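# Insert the peg fully into the block inside the box

## Task

Push the peg completely down into the hole of the block that sits on the floor of the open box.

## Robot and tools

Robot: two six-joint arms, left_arm and right_arm, each ending in a two-finger gripper and carrying a wrist camera. Each arm's base sits on a plate, and both plates hang from one metal frame behind them. For clearance warnings, a plate and its half of the frame count as part of that arm. In the scene frame the origin is at table height midway between the nominal bases, +z is up, +x points out over the table, and left_arm is on the +y side (arm names do not match image sides). Calibrated bases: left_arm at (+0.014, +0.181, +0.187) m, right_arm at (-0.043, -0.183, +0.187) m, each slightly tilted.

Rows: every motion command is built from rows of 14 plain numbers, even when only one arm should move. The first 7 belong to left_arm and the next 7 to right_arm. Each block of 7 is: waist, shoulder, elbow, wrist pitch, wrist yaw, wrist roll (absolute target angles in radians, the same scale that Joint positions prints), then the gripper opening (-1 closed to +1 fully open; this too is an absolute command, not an offset). Stated joint ranges: waist -2.618 to 3.054, shoulder 0.000 to 3.142, elbow 0.000 to 3.142, wrist pitch -1.571 to 1.571, wrist yaw -1.571 to 1.571, wrist roll -2.094 to 2.094. A target more than 0.059 rad beyond a range end, and farther out than the joint now is, gets the call refused; real ends may differ by up to 0.059 rad, and a joint asked past its real end stops there, sometimes reported as "joint sent to its limit". To keep an arm or gripper still, repeat its current Joint targets and its present grip command; a 0 in the opening slot is a real command.

execute_actions(actions, cameras): actions is a list of actions; each action is a table of up to 15 rows, one row per 1/30 s control step, and a short table keeps its final row for the rest of the 15 steps. An empty list just reports state and images. cameras selects images: omitted, null or ["all"] gives all, [] gives none; an unknown name invalidates the call. Names: cam_head_left, cam_head_right, cam_left_wrist, cam_right_wrist (each 672x504).

move(target, speed, blend, opening_speed, blocking, cameras): target is one 14-number row or a list of up to 15 rows, all sharing a 10 s budget; joints travel in lockstep, so grippers follow curves, and nothing avoids obstacles or the other arm. speed is rad/s for the joint with farthest to go (0.01 to 12.57, default 0.5), one number or one per target. blend (rad) rounds corners in a list. opening_speed (0.2 or more, per second on the -1..1 scale) ramps the grippers. blocking=false returns after about 0.5 s while the move continues; a new move replaces it. The result adds a "move:" line: done, off_target (resting more than 0.035 rad from target), moving, held or fault, plus limits=held if steps were withheld. Faster moves and targets set deeper past a contact hit or press harder.

wait(seconds 0 to 10): lets time pass holding the last command. stop(): brakes a running move. zoom_image(camera, region [x0,y0,x1,y1] in pixels, at most 504x504) enlarges part of the latest image. read_manual(section) only returns licence texts. finished_scene(scene) ends the current scene, given its number; it cannot be undone, and the goal must hold with the robot let go.

Results: end_effector_position (m) and end_effector_quat_wxyz are given in that arm's own base frame, as are wrist camera poses; fixed cameras and the table use the scene frame. The position is the point between the finger pads, about 1 cm behind the tips; fingers point along gripper +z and open along y. Readings can be off by a few cm. Joint positions and Joint velocities list each arm in the joint order above, ending with finger gap in m (0.093 fully open) and its rate. "Within noise" means the arm is still. Joint targets shows what joints are being driven toward now. Joint torques are total drive output with offsets; positive means toward larger angle; the first three joints wrap at ±28 N m. "joint command not followed" means the clearance check altered targets. Per step, waist/shoulder/elbow targets stay within 0.339 rad of measured, wrist joints within 2.2, and a target moving the gripper over 200 mm gets scaled back; finish large moves over several actions.

Gripping: grip_measured uses the -1..+1 scale; pads meet near -0.94 and an object of width w mm reads about -0.94 + 0.0208·w. For a firm hold on a rigid part send a value at least 0.24 below that reading, and keep sending it; release by sending a value well above it. A sudden big drop in the command squeezes briefly much harder. Never close one gripper on the other arm's fingers.

Avoid: dropping the peg, releasing it while it moves, slamming or pressing hard into the box or block, collisions between the arms (can fail the scene), anything leaving the table. Loose objects may be nudged occasionally. Holding loads or stretched poses heats motors: MOTOR HOT at 75 °C, a fault fold at 90 °C, collapse at 100 °C. Time keeps running while you think.

Each tool is called after "Request:" as a command line: name --argument value for each argument, lists and objects as JSON in quotes; but a table of rows of numbers goes row by row, as --pt "numbers of a row", without its own name.

## Session

Request:
execute_actions --actions '[]'

Scene clock: 0.00 s.
left_arm: end_effector_position=(+0.3904, +0.0034, +0.0750) grip_measured=+1.000 end_effector_quat_wxyz=(+0.533, -0.034, +0.845, +0.014) | right_arm: end_effector_position=(+0.3826, -0.0317, +0.0874) grip_measured=+1.000 end_effector_quat_wxyz=(+0.563, +0.077, +0.822, -0.048)
Joint positions: left_arm=[-0.028 1.554 0.413 0.692 -0.086 -0.054 0.093] | right_arm=[-0.016 1.525 0.358 0.792 0.152 0.068 0.093]
Joint velocities: within noise
Joint torques (N m): no reading
Heat: left arm: 32 °C; right arm: 30 °C.
Joint targets: left_arm=[-0.028 1.547 0.422 0.695 -0.086 -0.054] | right_arm=[-0.016 1.516 0.368 0.802 0.152 0.068]
Tool commands: left_gripper/opening=+1.0 right_gripper/opening=+1.0

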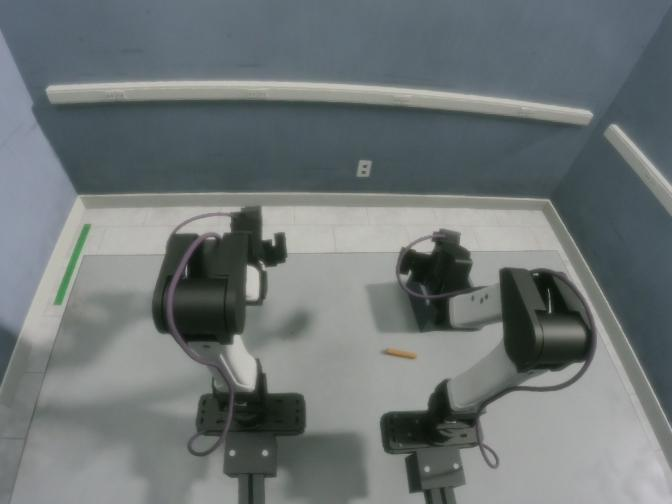

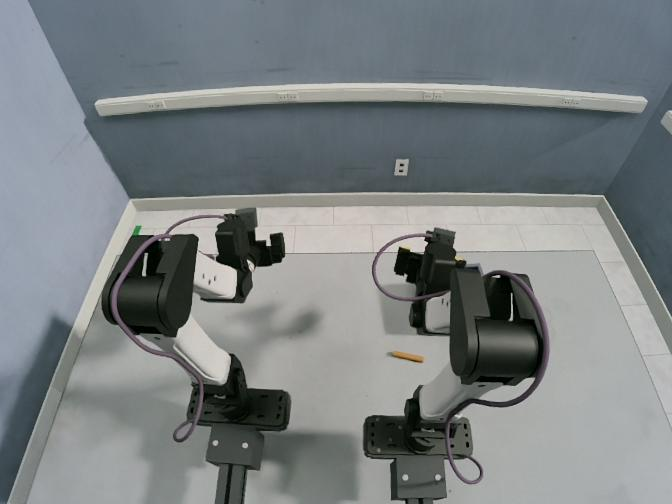

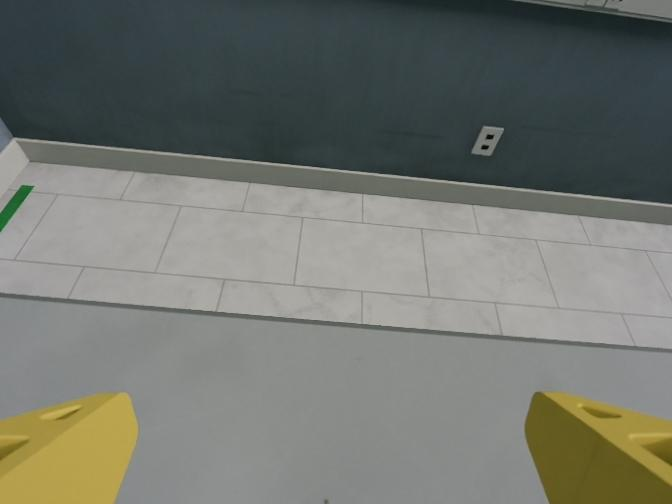

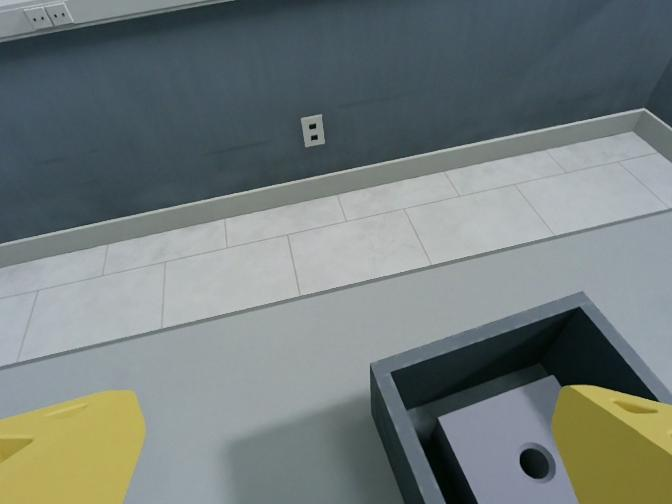

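Request:
move --target '[-0.028,1.547,0.422,0.695,-0.086,-0.054,1,0.266,1.676,0.618,-0.513,0.07,0,1]' --speed 1.2

Scene clock: 36.97 s.
left_arm: end_effector_position=(+0.3904, +0.0034, +0.0750) grip_measured=+1.000 end_effector_quat_wxyz=(+0.533, -0.034, +0.845, +0.014) | right_arm: end_effector_position=(+0.2076, +0.0413, -0.0525) grip_measured=+1.000 end_effector_quat_wxyz=(-0.001, -0.124, +0.992, -0.040)
Joint positions: left_arm=[-0.028 1.554 0.413 0.692 -0.086 -0.054 0.093] | right_arm=[0.259 1.665 0.59 -0.508 0.079 0.011 0.093]
Joint velocities: within noise
Joint torques (N m): left_arm=[-0.01 -4.59 5.87 2.19 0 -0.06] | right_arm=[1.18 -4 7.9 0.13 -0.04 -0.05]
Heat: left arm: 33 °C; right arm: 32 °C.
Joint targets: left_arm=[-0.028 1.547 0.422 0.695 -0.086 -0.054] | right_arm=[0.266 1.676 0.618 -0.513 0.070 0.000]
move: done

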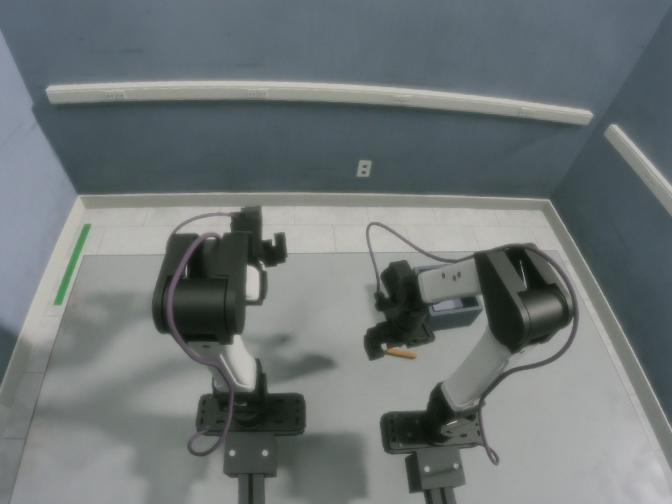

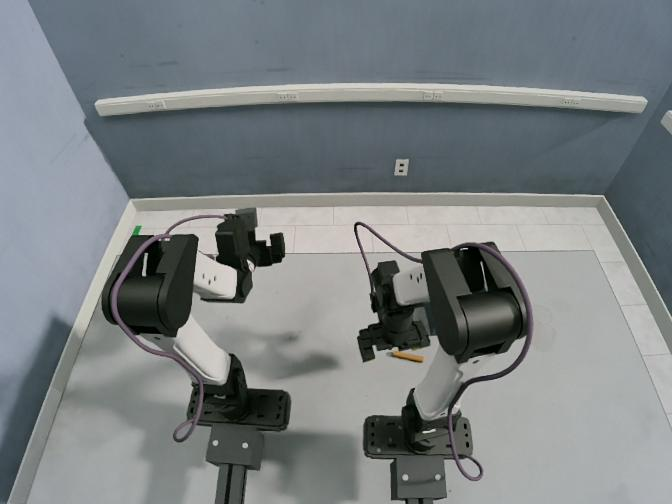

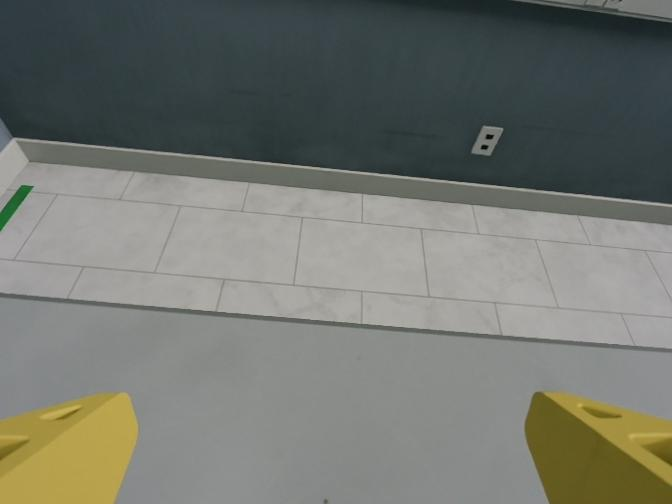

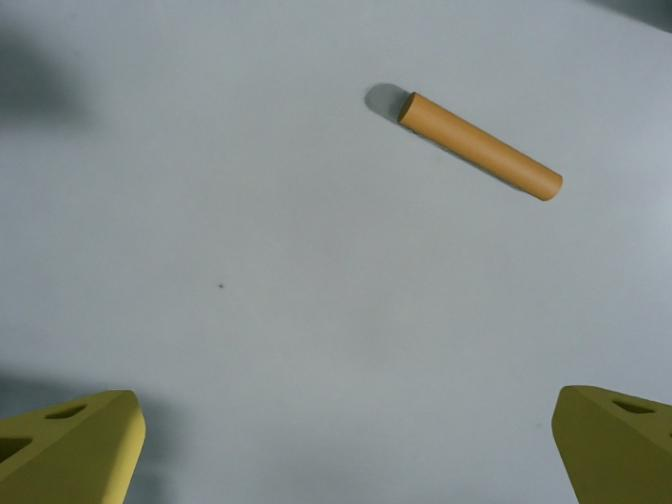

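Request:
move --target '[-0.028,1.547,0.422,0.695,-0.086,-0.054,1,-0.43,2.19,1.60,-0.981,0.065,0,1]' --speed 1.2 --cameras '["cam_head_left","cam_head_right","cam_right_wrist"]'

Scene clock: 100.67 s.
left_arm: end_effector_position=(+0.3904, +0.0034, +0.0750) grip_measured=+1.000 end_effector_quat_wxyz=(+0.533, -0.034, +0.845, +0.014) | right_arm: end_effector_position=(+0.3607, -0.1809, -0.0011) grip_measured=+1.000 end_effector_quat_wxyz=(-0.011, +0.221, +0.975, -0.034)
Joint positions: left_arm=[-0.028 1.554 0.413 0.692 -0.086 -0.054 0.093] | right_arm=[-0.436 2.174 1.569 -0.974 0.071 0.01 0.093]
Joint velocities: within noise
Joint torques (N m): left_arm=[-0.02 -4.59 5.89 2.19 0 -0.05] | right_arm=[1.24 -9.48 9.68 -0.01 0 -0.07]
Heat: left arm: 33 °C; right arm: 35 °C.
Joint targets: left_arm=[-0.028 1.547 0.422 0.695 -0.086 -0.054] | right_arm=[-0.430 2.190 1.600 -0.981 0.065 0.000]
move: done
Images, in order (width x height): cam_head_left 672x504, cam_head_right 672x504, cam_right_wrist 672x504.

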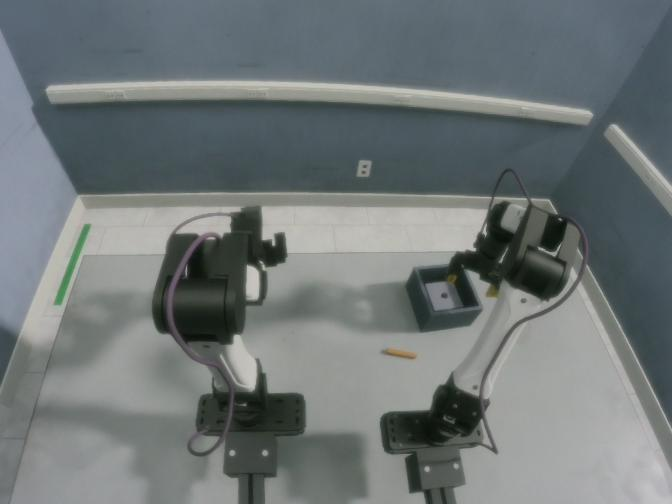

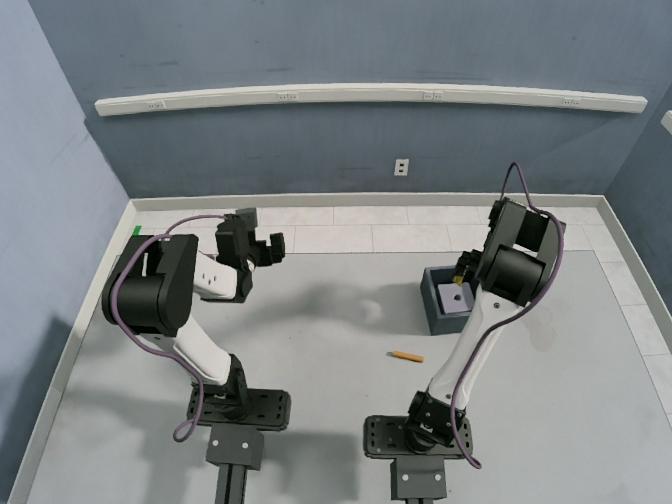

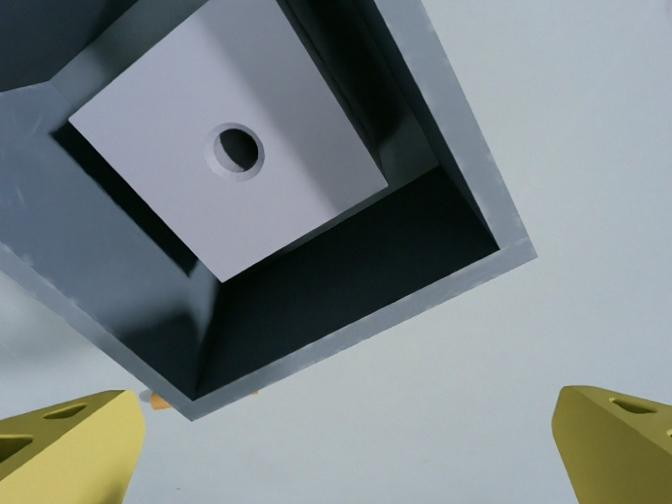

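Request:
move --target '[-0.028,1.547,0.422,0.695,-0.086,-0.054,1,-0.38,2.125,1.98,-1.426,0.065,0,1]' --speed 1.2 --cameras '["cam_head_left","cam_head_right","cam_right_wrist"]'

Request:
zoom_image --camera "cam_head_right" --region '[380, 230, 520, 370]'

Request:
zoom_image --camera "cam_head_left" --region '[370, 230, 510, 370]'

Scene clock: 125.10 s.
left_arm: end_effector_position=(+0.3904, +0.0034, +0.0750) grip_measured=+1.000 end_effector_quat_wxyz=(+0.533, -0.034, +0.845, +0.014) | right_arm: end_effector_position=(+0.3711, -0.1630, +0.0959) grip_measured=+1.000 end_effector_quat_wxyz=(-0.038, +0.195, +0.980, -0.029)
Joint positions: left_arm=[-0.028 1.554 0.413 0.692 -0.086 -0.054 0.093] | right_arm=[-0.385 2.168 1.95 -1.417 0.07 0.01 0.093]
Joint velocities: within noise
Joint torques (N m): left_arm=[-0.01 -4.6 5.93 2.19 -0.01 -0.06] | right_arm=[1.28 -14.95 9.98 -0.11 0.01 -0.05]
Heat: left arm: 34 °C; right arm: 35 °C.
Joint targets: left_arm=[-0.028 1.547 0.422 0.695 -0.086 -0.054] | right_arm=[-0.380 2.125 1.980 -1.426 0.065 0.000]
move: off_target (right_arm); right_arm: the shoulder is farthest, 0.043 rad from its target
Images, in order (width x height): cam_head_left 672x504, cam_head_right 672x504, cam_right_wrist 672x504.

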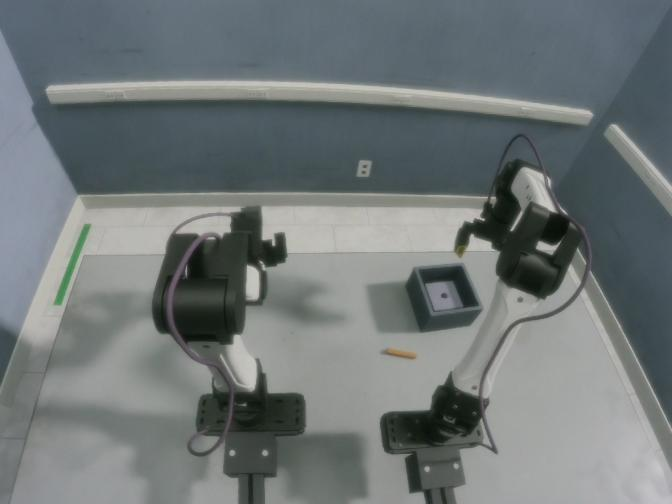

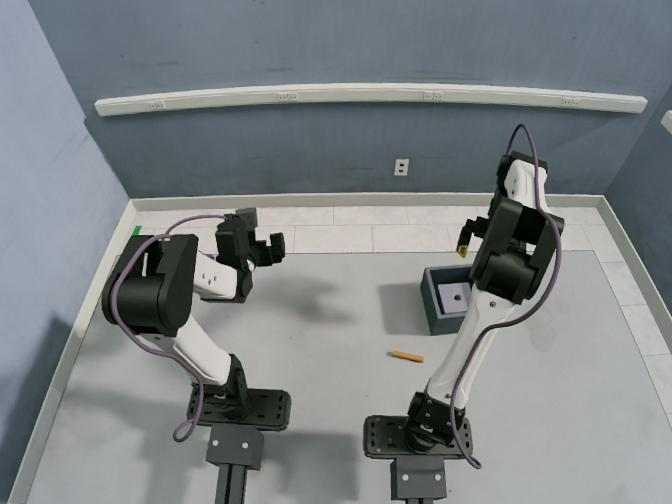

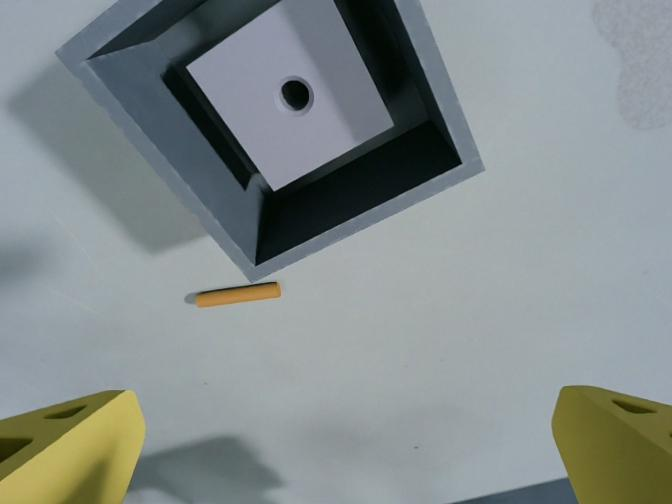

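Scaled by 3.600.

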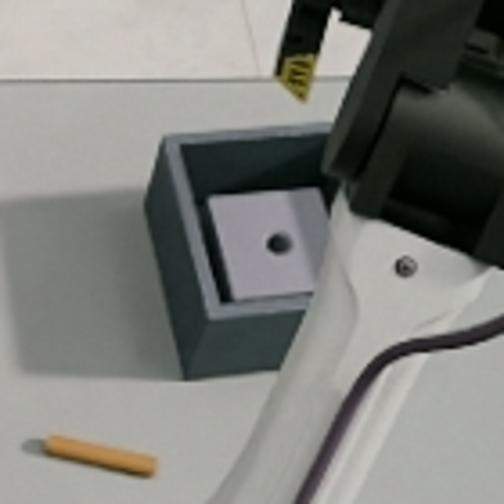

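Scaled by 3.600.

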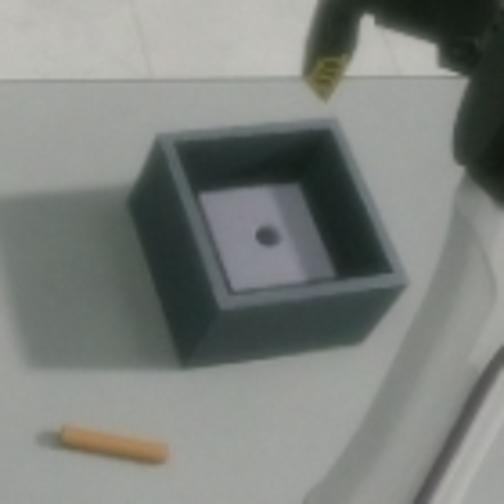

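Request:
move --target '[-0.028,1.547,0.422,0.695,-0.086,-0.054,1,0.287,2.004,0.758,-0.515,0.376,-1.042,1]' --speed 1.2 --cameras '["cam_head_left","cam_head_right","cam_right_wrist"]'

Request:
zoom_image --camera "cam_head_left" --region '[330, 260, 470, 400]'

Scene clock: 176.60 s.
left_arm: end_effector_position=(+0.3904, +0.0034, +0.0750) grip_measured=+1.000 end_effector_quat_wxyz=(+0.533, -0.034, +0.845, +0.014) | right_arm: end_effector_position=(+0.2228, +0.0011, -0.0926) grip_measured=+1.000 end_effector_quat_wxyz=(-0.174, -0.612, +0.760, -0.129)
Joint positions: left_arm=[-0.028 1.554 0.413 0.692 -0.086 -0.054 0.093] | right_arm=[0.283 2.039 0.763 -0.528 0.371 -1.029 0.093]
Joint velocities: within noise
Joint torques (N m): left_arm=[-0.01 -4.63 5.9 2.19 0 -0.06] | right_arm=[1.07 -9.98 2.96 -0.18 0.24 -0.07]
Heat: left arm: 35 °C; right arm: 48 °C.
Joint targets: left_arm=[-0.028 1.547 0.422 0.695 -0.086 -0.054] | right_arm=[0.287 2.004 0.758 -0.515 0.376 -1.042]
move: done
Images, in order (width x height): cam_head_left 672x504, cam_head_right 672x504, cam_right_wrist 672x504.

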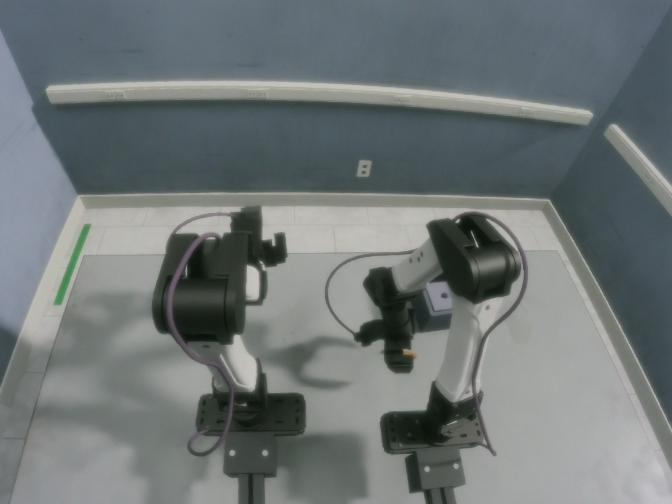

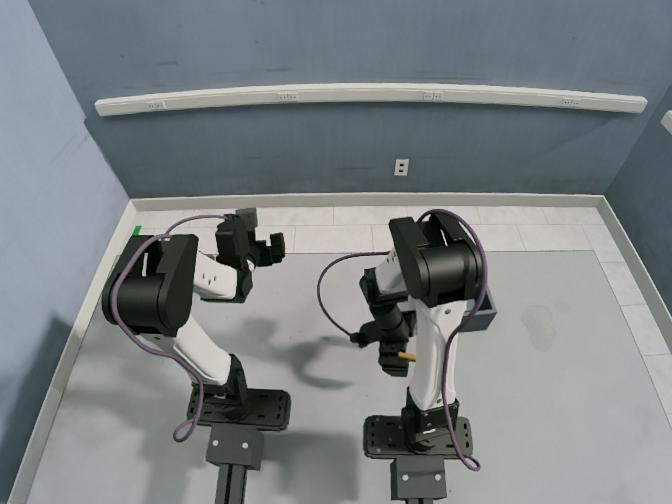

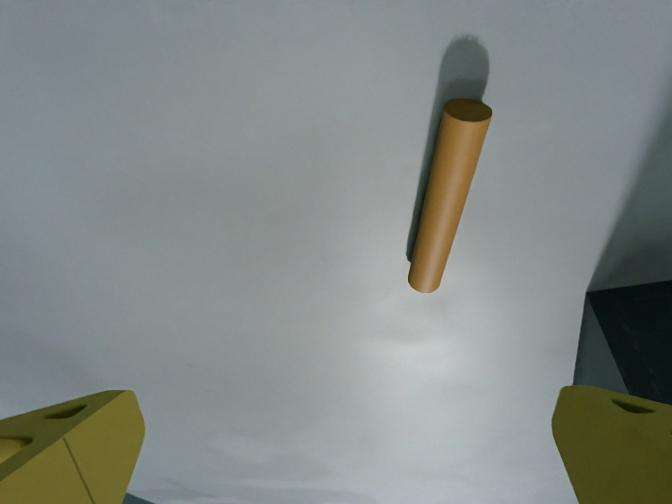

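Scaled by 3.600.

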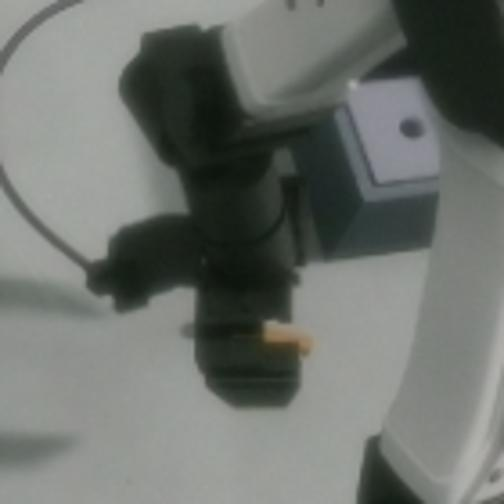

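Request:
move --target '[-0.028,1.547,0.422,0.695,-0.086,-0.054,1,0.252,2.198,0.891,-0.440,0.383,-1.081,1]' --speed 1.0 --cameras '["cam_head_left","cam_right_wrist"]'

Scene clock: 191.37 s.
left_arm: end_effector_position=(+0.3904, +0.0034, +0.0750) grip_measured=+1.000 end_effector_quat_wxyz=(+0.533, -0.034, +0.845, +0.014) | right_arm: end_effector_position=(+0.2547, +0.0031, -0.1187) grip_measured=+1.000 end_effector_quat_wxyz=(-0.163, -0.617, +0.758, -0.134)
Joint positions: left_arm=[-0.028 1.554 0.413 0.692 -0.086 -0.054 0.093] | right_arm=[0.259 2.186 0.871 -0.453 0.378 -1.069 0.093]
Joint velocities: within noise
Joint torques (N m): left_arm=[0.01 -4.62 5.94 2.21 0 -0.05] | right_arm=[0.06 -6.84 5.37 -0.1 0.22 -0.1]
Heat: left arm: 35 °C; right arm: 45 °C.
Joint targets: left_arm=[-0.028 1.547 0.422 0.695 -0.086 -0.054] | right_arm=[0.252 2.198 0.891 -0.440 0.383 -1.081]
move: done
Images, in order (width x height): cam_head_left 672x504, cam_right_wrist 672x504.

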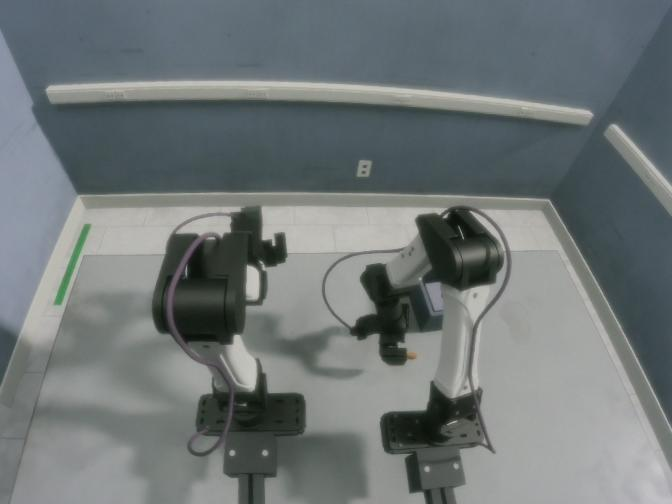

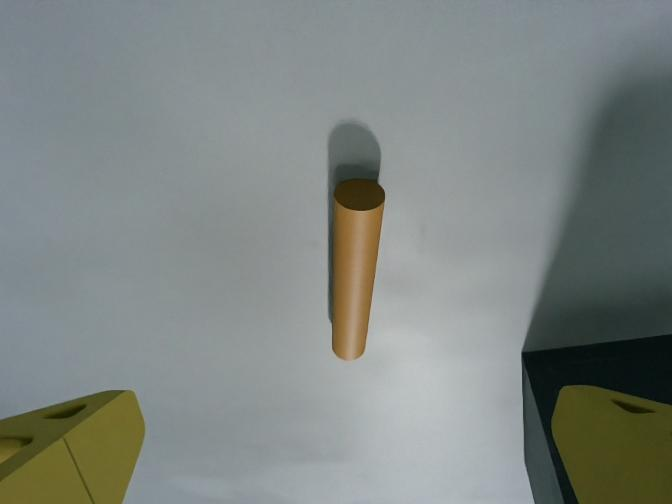

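Request:
move --target '[-0.028,1.547,0.422,0.695,-0.086,-0.054,1,0.252,2.411,0.923,-0.259,0.383,-1.081,1]' --speed 0.5 --cameras '["cam_head_left","cam_right_wrist"]'

Scene clock: 206.27 s.
left_arm: end_effector_position=(+0.3904, +0.0034, +0.0750) grip_measured=+1.000 end_effector_quat_wxyz=(+0.533, -0.034, +0.845, +0.014) | right_arm: end_effector_position=(+0.2503, +0.0012, -0.1714) grip_measured=+1.000 end_effector_quat_wxyz=(-0.175, -0.618, +0.755, -0.131)
Joint positions: left_arm=[-0.028 1.554 0.413 0.692 -0.086 -0.054 0.093] | right_arm=[0.259 2.396 0.904 -0.302 0.383 -1.07 0.093]
Joint velocities: within noise
Joint torques (N m): left_arm=[-0.02 -4.63 5.89 2.19 -0.01 -0.06] | right_arm=[0.1 -7.21 4.14 0.16 0.17 -0.06]
Heat: left arm: 36 °C; right arm: 42 °C.
Joint targets: left_arm=[-0.028 1.547 0.422 0.695 -0.086 -0.054] | right_arm=[0.252 2.411 0.923 -0.259 0.383 -1.081]
move: off_target (right_arm); right_arm: the wrist pitch is farthest, 0.043 rad from its target
Images, in order (width x height): cam_head_left 672x504, cam_right_wrist 672x504.

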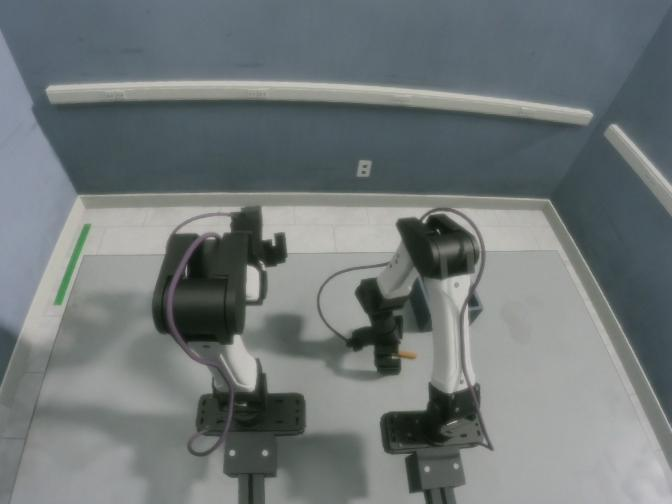

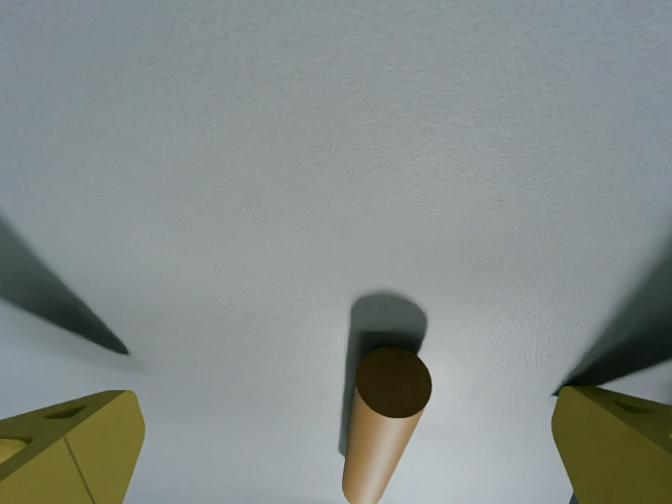

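Request:
move --pt "-0.028 1.547 0.422 0.695 -0.086 -0.054 1 0.246 2.420 0.954 -0.270 0.383 -1.081 1" --pt "-0.028 1.547 0.422 0.695 -0.086 -0.054 1 0.246 2.420 0.954 -0.270 0.383 -1.081 -1" --speed 0.4 --opening_speed 1.2 --cameras '["cam_right_wrist"]'

Scene clock: 218.47 s.
left_arm: end_effector_position=(+0.3904, +0.0034, +0.0750) grip_measured=+1.000 end_effector_quat_wxyz=(+0.533, -0.034, +0.845, +0.014) | right_arm: end_effector_position=(+0.2670, +0.0035, -0.1730) grip_measured=-0.794 end_effector_quat_wxyz=(-0.157, -0.614, +0.761, -0.140)
Joint positions: left_arm=[-0.028 1.554 0.413 0.692 -0.086 -0.054 0.093] | right_arm=[0.252 2.405 0.938 -0.283 0.385 -1.07 0.007]
Joint velocities: within noise
Joint torques (N m): left_arm=[-0.02 -4.62 5.9 2.19 -0.02 -0.05] | right_arm=[0.14 -7.38 4.26 -0.06 0.16 -0.1]
Heat: left arm: 36 °C; right arm: 40 °C.
Joint targets: left_arm=[-0.028 1.547 0.422 0.695 -0.086 -0.054] | right_arm=[0.246 2.420 0.954 -0.270 0.383 -1.081]
move: done; target 2's new numbers were sent with right_arm's wrist pitch 0.058 rad from that target
Images, in order (width x height): cam_right_wrist 672x504.

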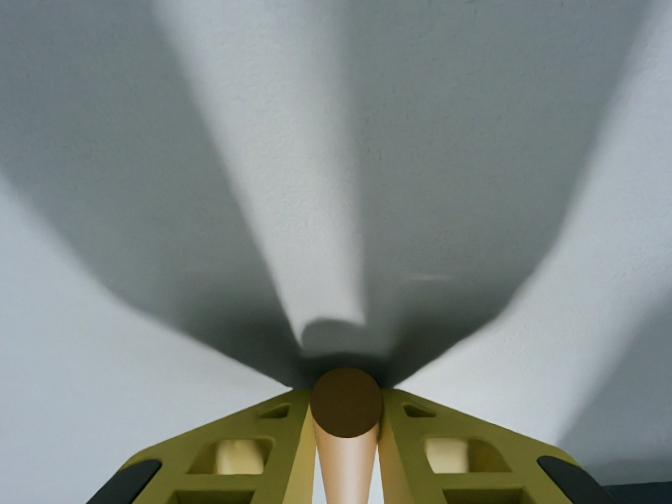

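Request:
move --pt "-0.028 1.547 0.422 0.695 -0.086 -0.054 1 0.246 2.0 0.75 -0.4 0.383 -1.081 -1" --pt "-0.028 1.547 0.422 0.695 -0.086 -0.054 1 0.0 2.0 0.6 1.3 0.06 -0.05 -1" --pt "-0.028 1.547 0.422 0.695 -0.086 -0.054 1 -0.333 2.24 0.5 1.417 0.058 -0.05 -1" --speed '[0.6,1.0,0.6]' --blend '[0.15,0.15,0]'

Request:
zoom_image --camera "cam_head_left" --region '[390, 200, 510, 340]'

Request:
zoom_image --camera "cam_head_right" --region '[390, 200, 510, 340]'

Scene clock: 247.23 s.
left_arm: end_effector_position=(+0.3904, +0.0034, +0.0750) grip_measured=+1.000 end_effector_quat_wxyz=(+0.533, -0.034, +0.845, +0.014) | right_arm: end_effector_position=(+0.4046, -0.1514, -0.0097) grip_measured=-0.811 end_effector_quat_wxyz=(+0.561, +0.128, +0.806, -0.141)
Joint positions: left_arm=[-0.028 1.554 0.413 0.692 -0.086 -0.054 0.093] | right_arm=[-0.331 2.231 0.506 1.386 0.068 -0.064 0.006]
Joint velocities: within noise
Joint torques (N m): left_arm=[-0.01 -4.6 5.89 2.19 0 -0.05] | right_arm=[0.53 -7.2 2.11 2.26 -0.07 0.2]
Heat: left arm: 36 °C; right arm: 39 °C.
Joint targets: left_arm=[-0.028 1.547 0.422 0.695 -0.086 -0.054] | right_arm=[-0.333 2.240 0.500 1.417 0.058 -0.050]
move: done

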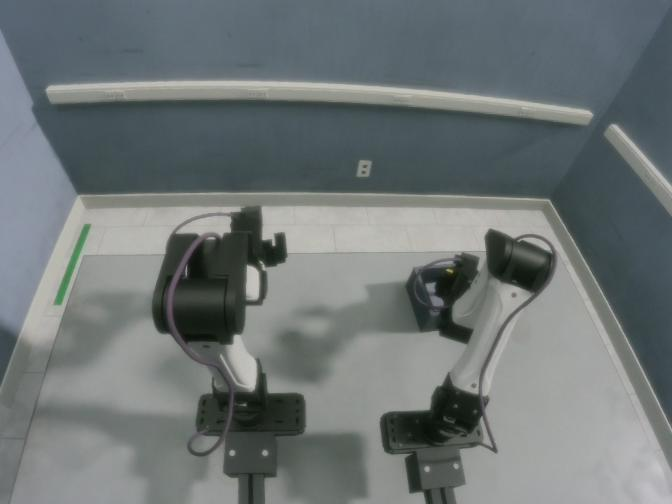

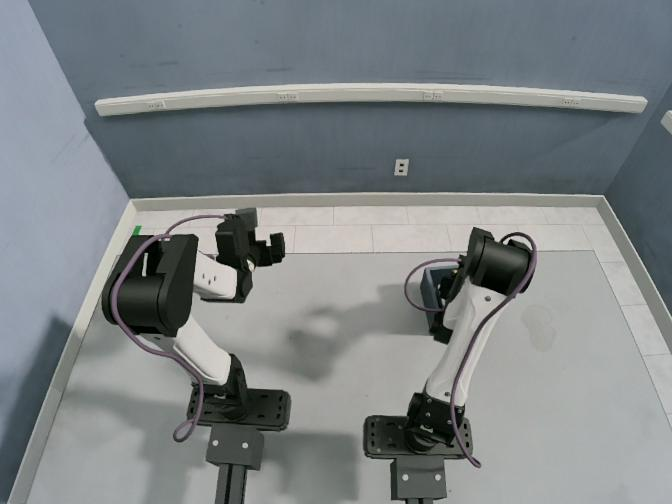

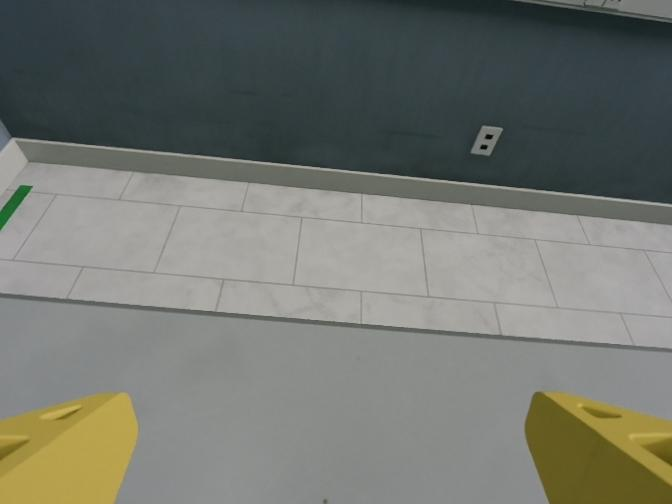

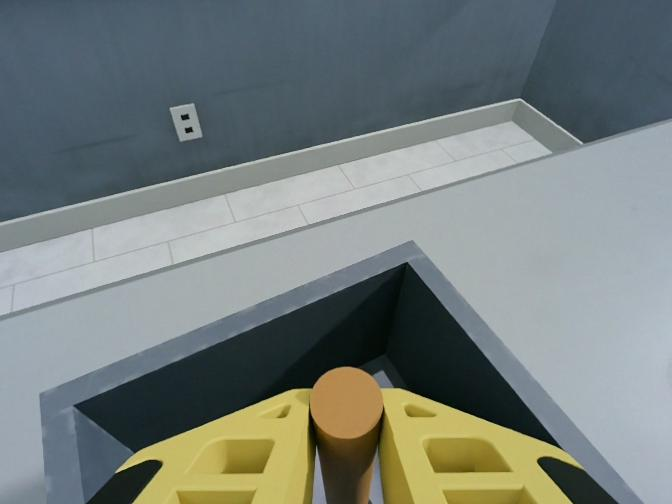

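Scaled by 3.600.

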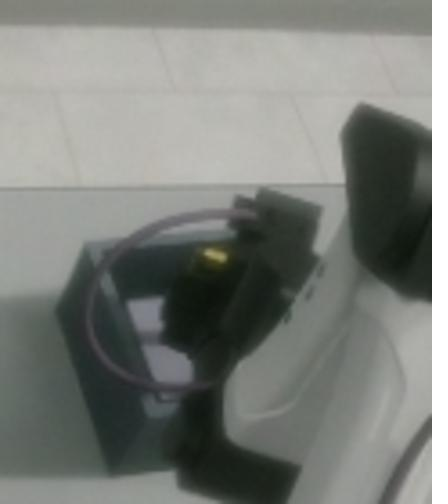

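Scaled by 3.600.

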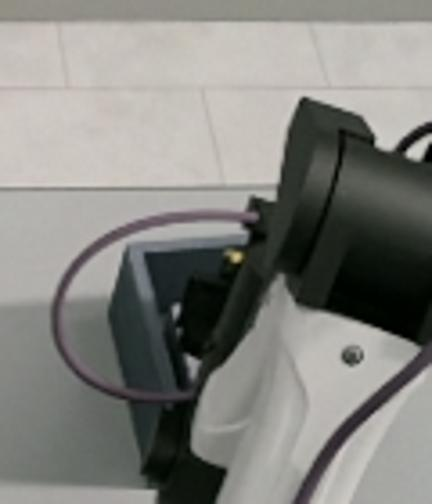

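Request:
zoom_image --camera "cam_right_wrist" --region '[216, 324, 456, 504]'

Scaled by 2.100.

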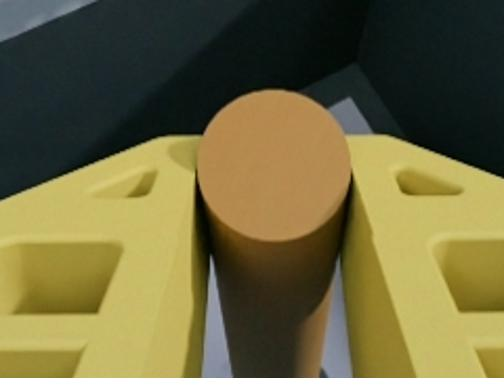

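Request:
move --target '[-0.028,1.547,0.422,0.695,-0.086,-0.054,1,-0.342,2.405,0.536,1.545,0.048,-0.046,-1]' --speed 0.15

Request:
zoom_image --camera "cam_right_wrist" --region '[216, 324, 456, 504]'

Scene clock: 263.63 s.
left_arm: end_effector_position=(+0.3904, +0.0034, +0.0750) grip_measured=+1.000 end_effector_quat_wxyz=(+0.533, -0.034, +0.845, +0.014) | right_arm: end_effector_position=(+0.4013, -0.1526, -0.0459) grip_measured=-0.811 end_effector_quat_wxyz=(+0.545, +0.132, +0.816, -0.138)
Joint positions: left_arm=[-0.028 1.554 0.413 0.692 -0.086 -0.054 0.093] | right_arm=[-0.338 2.381 0.542 1.461 0.065 -0.062 0.006]
Joint velocities: within noise
Joint torques (N m): left_arm=[-0.03 -4.56 5.89 2.2 -0.02 -0.04] | right_arm=[0.23 -6.15 1.43 2.79 -0.13 0.21]
Heat: left arm: 36 °C; right arm: 38 °C.
Joint targets: left_arm=[-0.028 1.547 0.422 0.695 -0.086 -0.054] | right_arm=[-0.342 2.405 0.536 1.545 0.048 -0.046]
move: off_target (right_arm); right_arm: the wrist pitch is farthest, 0.084 rad from its target

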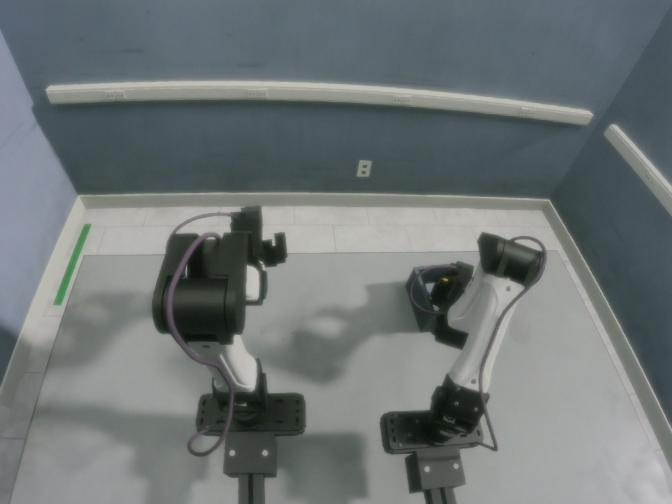

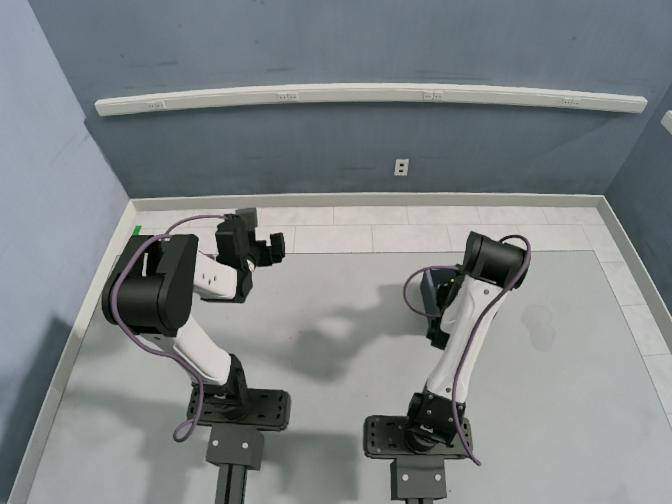

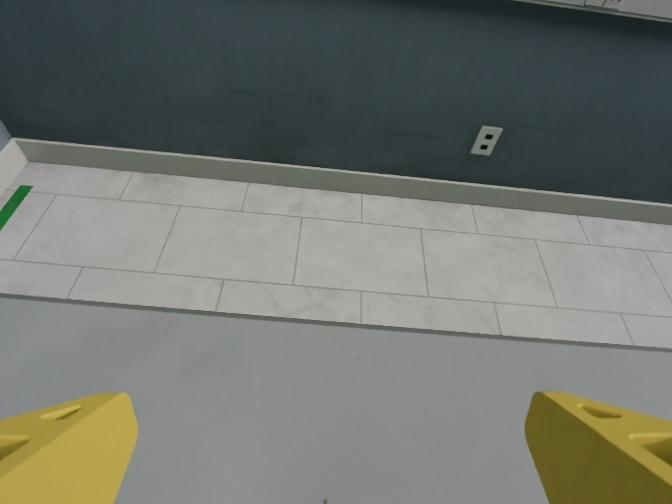

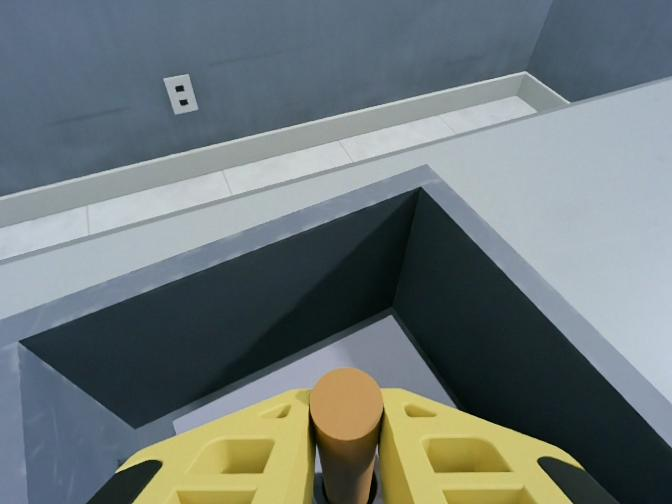

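Scaled by 2.100.

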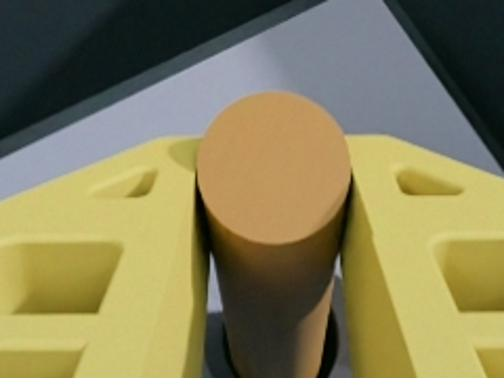

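Request:
move --target '[-0.028,1.547,0.422,0.695,-0.086,-0.054,1,-0.340,2.420,0.572,1.57,0.046,-0.046,-1]' --speed 0.15 --cameras '["cam_right_wrist"]'

Request:
zoom_image --camera "cam_right_wrist" --region '[216, 324, 456, 504]'

Scene clock: 273.10 s.
left_arm: end_effector_position=(+0.3904, +0.0034, +0.0750) grip_measured=+1.000 end_effector_quat_wxyz=(+0.533, -0.034, +0.845, +0.014) | right_arm: end_effector_position=(+0.4038, -0.1534, -0.0513) grip_measured=-0.811 end_effector_quat_wxyz=(+0.543, +0.132, +0.818, -0.137)
Joint positions: left_arm=[-0.028 1.554 0.413 0.692 -0.086 -0.054 0.093] | right_arm=[-0.338 2.404 0.56 1.462 0.064 -0.062 0.006]
Joint velocities: within noise
Joint torques (N m): left_arm=[-0.01 -4.66 5.89 2.2 0 -0.05] | right_arm=[0.5 -7.01 3.14 3.04 -0.18 0.27]
Heat: left arm: 37 °C; right arm: 37 °C.
Joint targets: left_arm=[-0.028 1.547 0.422 0.695 -0.086 -0.054] | right_arm=[-0.340 2.420 0.572 1.570 0.046 -0.046]
move: off_target (right_arm); right_arm: the wrist pitch is farthest, 0.108 rad from its target
Images, in order (width x height): cam_right_wrist 672x504.

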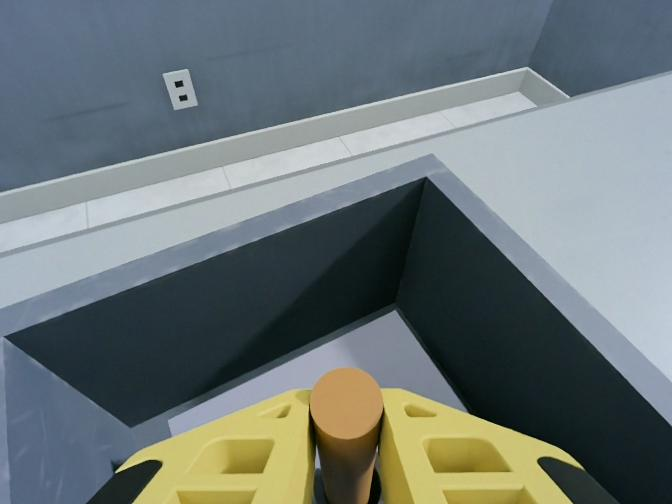

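Scaled by 2.100.

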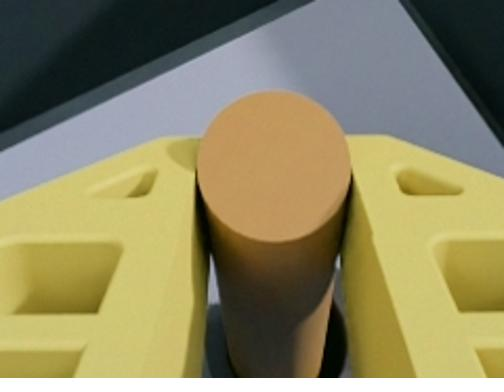

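Request:
move --target '[-0.028,1.547,0.422,0.695,-0.086,-0.054,1,-0.342,2.462,0.575,1.59,0.046,-0.046,-1]' --speed 0.15 --cameras '["cam_right_wrist"]'

Request:
zoom_image --camera "cam_right_wrist" --region '[216, 324, 456, 504]'

Scene clock: 283.27 s.
left_arm: end_effector_position=(+0.3904, +0.0034, +0.0750) grip_measured=+1.000 end_effector_quat_wxyz=(+0.533, -0.034, +0.845, +0.014) | right_arm: end_effector_position=(+0.4039, -0.1540, -0.0611) grip_measured=-0.811 end_effector_quat_wxyz=(+0.537, +0.133, +0.821, -0.137)
Joint positions: left_arm=[-0.028 1.554 0.413 0.692 -0.086 -0.054 0.093] | right_arm=[-0.339 2.439 0.578 1.465 0.066 -0.062 0.006]
Joint velocities: within noise
Joint torques (N m): left_arm=[0.01 -4.63 5.9 2.2 -0.01 -0.05] | right_arm=[0.44 -6.54 1.59 3.14 -0.17 0.2]
Heat: left arm: 37 °C; right arm: 37 °C.
Joint targets: left_arm=[-0.028 1.547 0.422 0.695 -0.086 -0.054] | right_arm=[-0.342 2.462 0.575 1.588 0.046 -0.046]
joint sent to its limit (right arm) — the wrist pitch, upper limit.
move: off_target (right_arm); right_arm: the wrist pitch is farthest, 0.125 rad from its target
Images, in order (width x height): cam_right_wrist 672x504.

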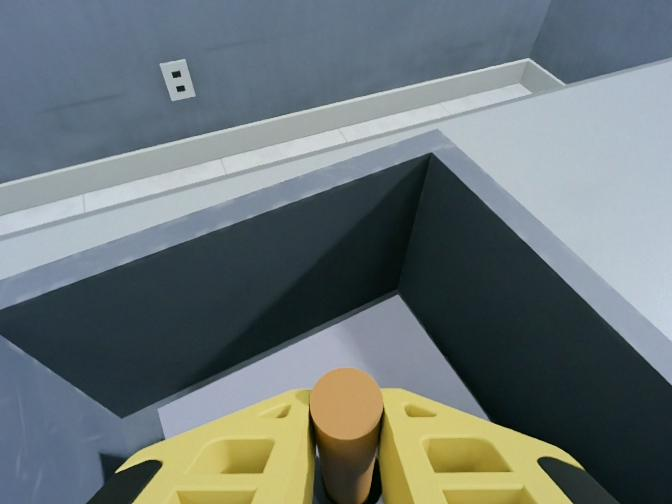

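Scaled by 2.100.

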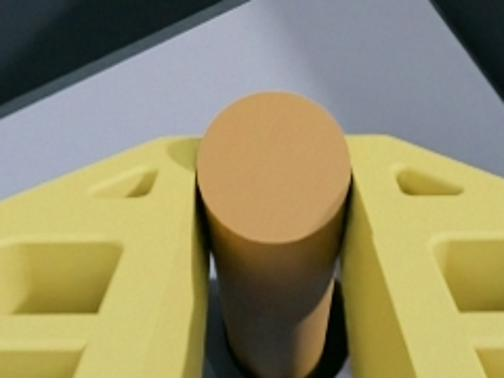

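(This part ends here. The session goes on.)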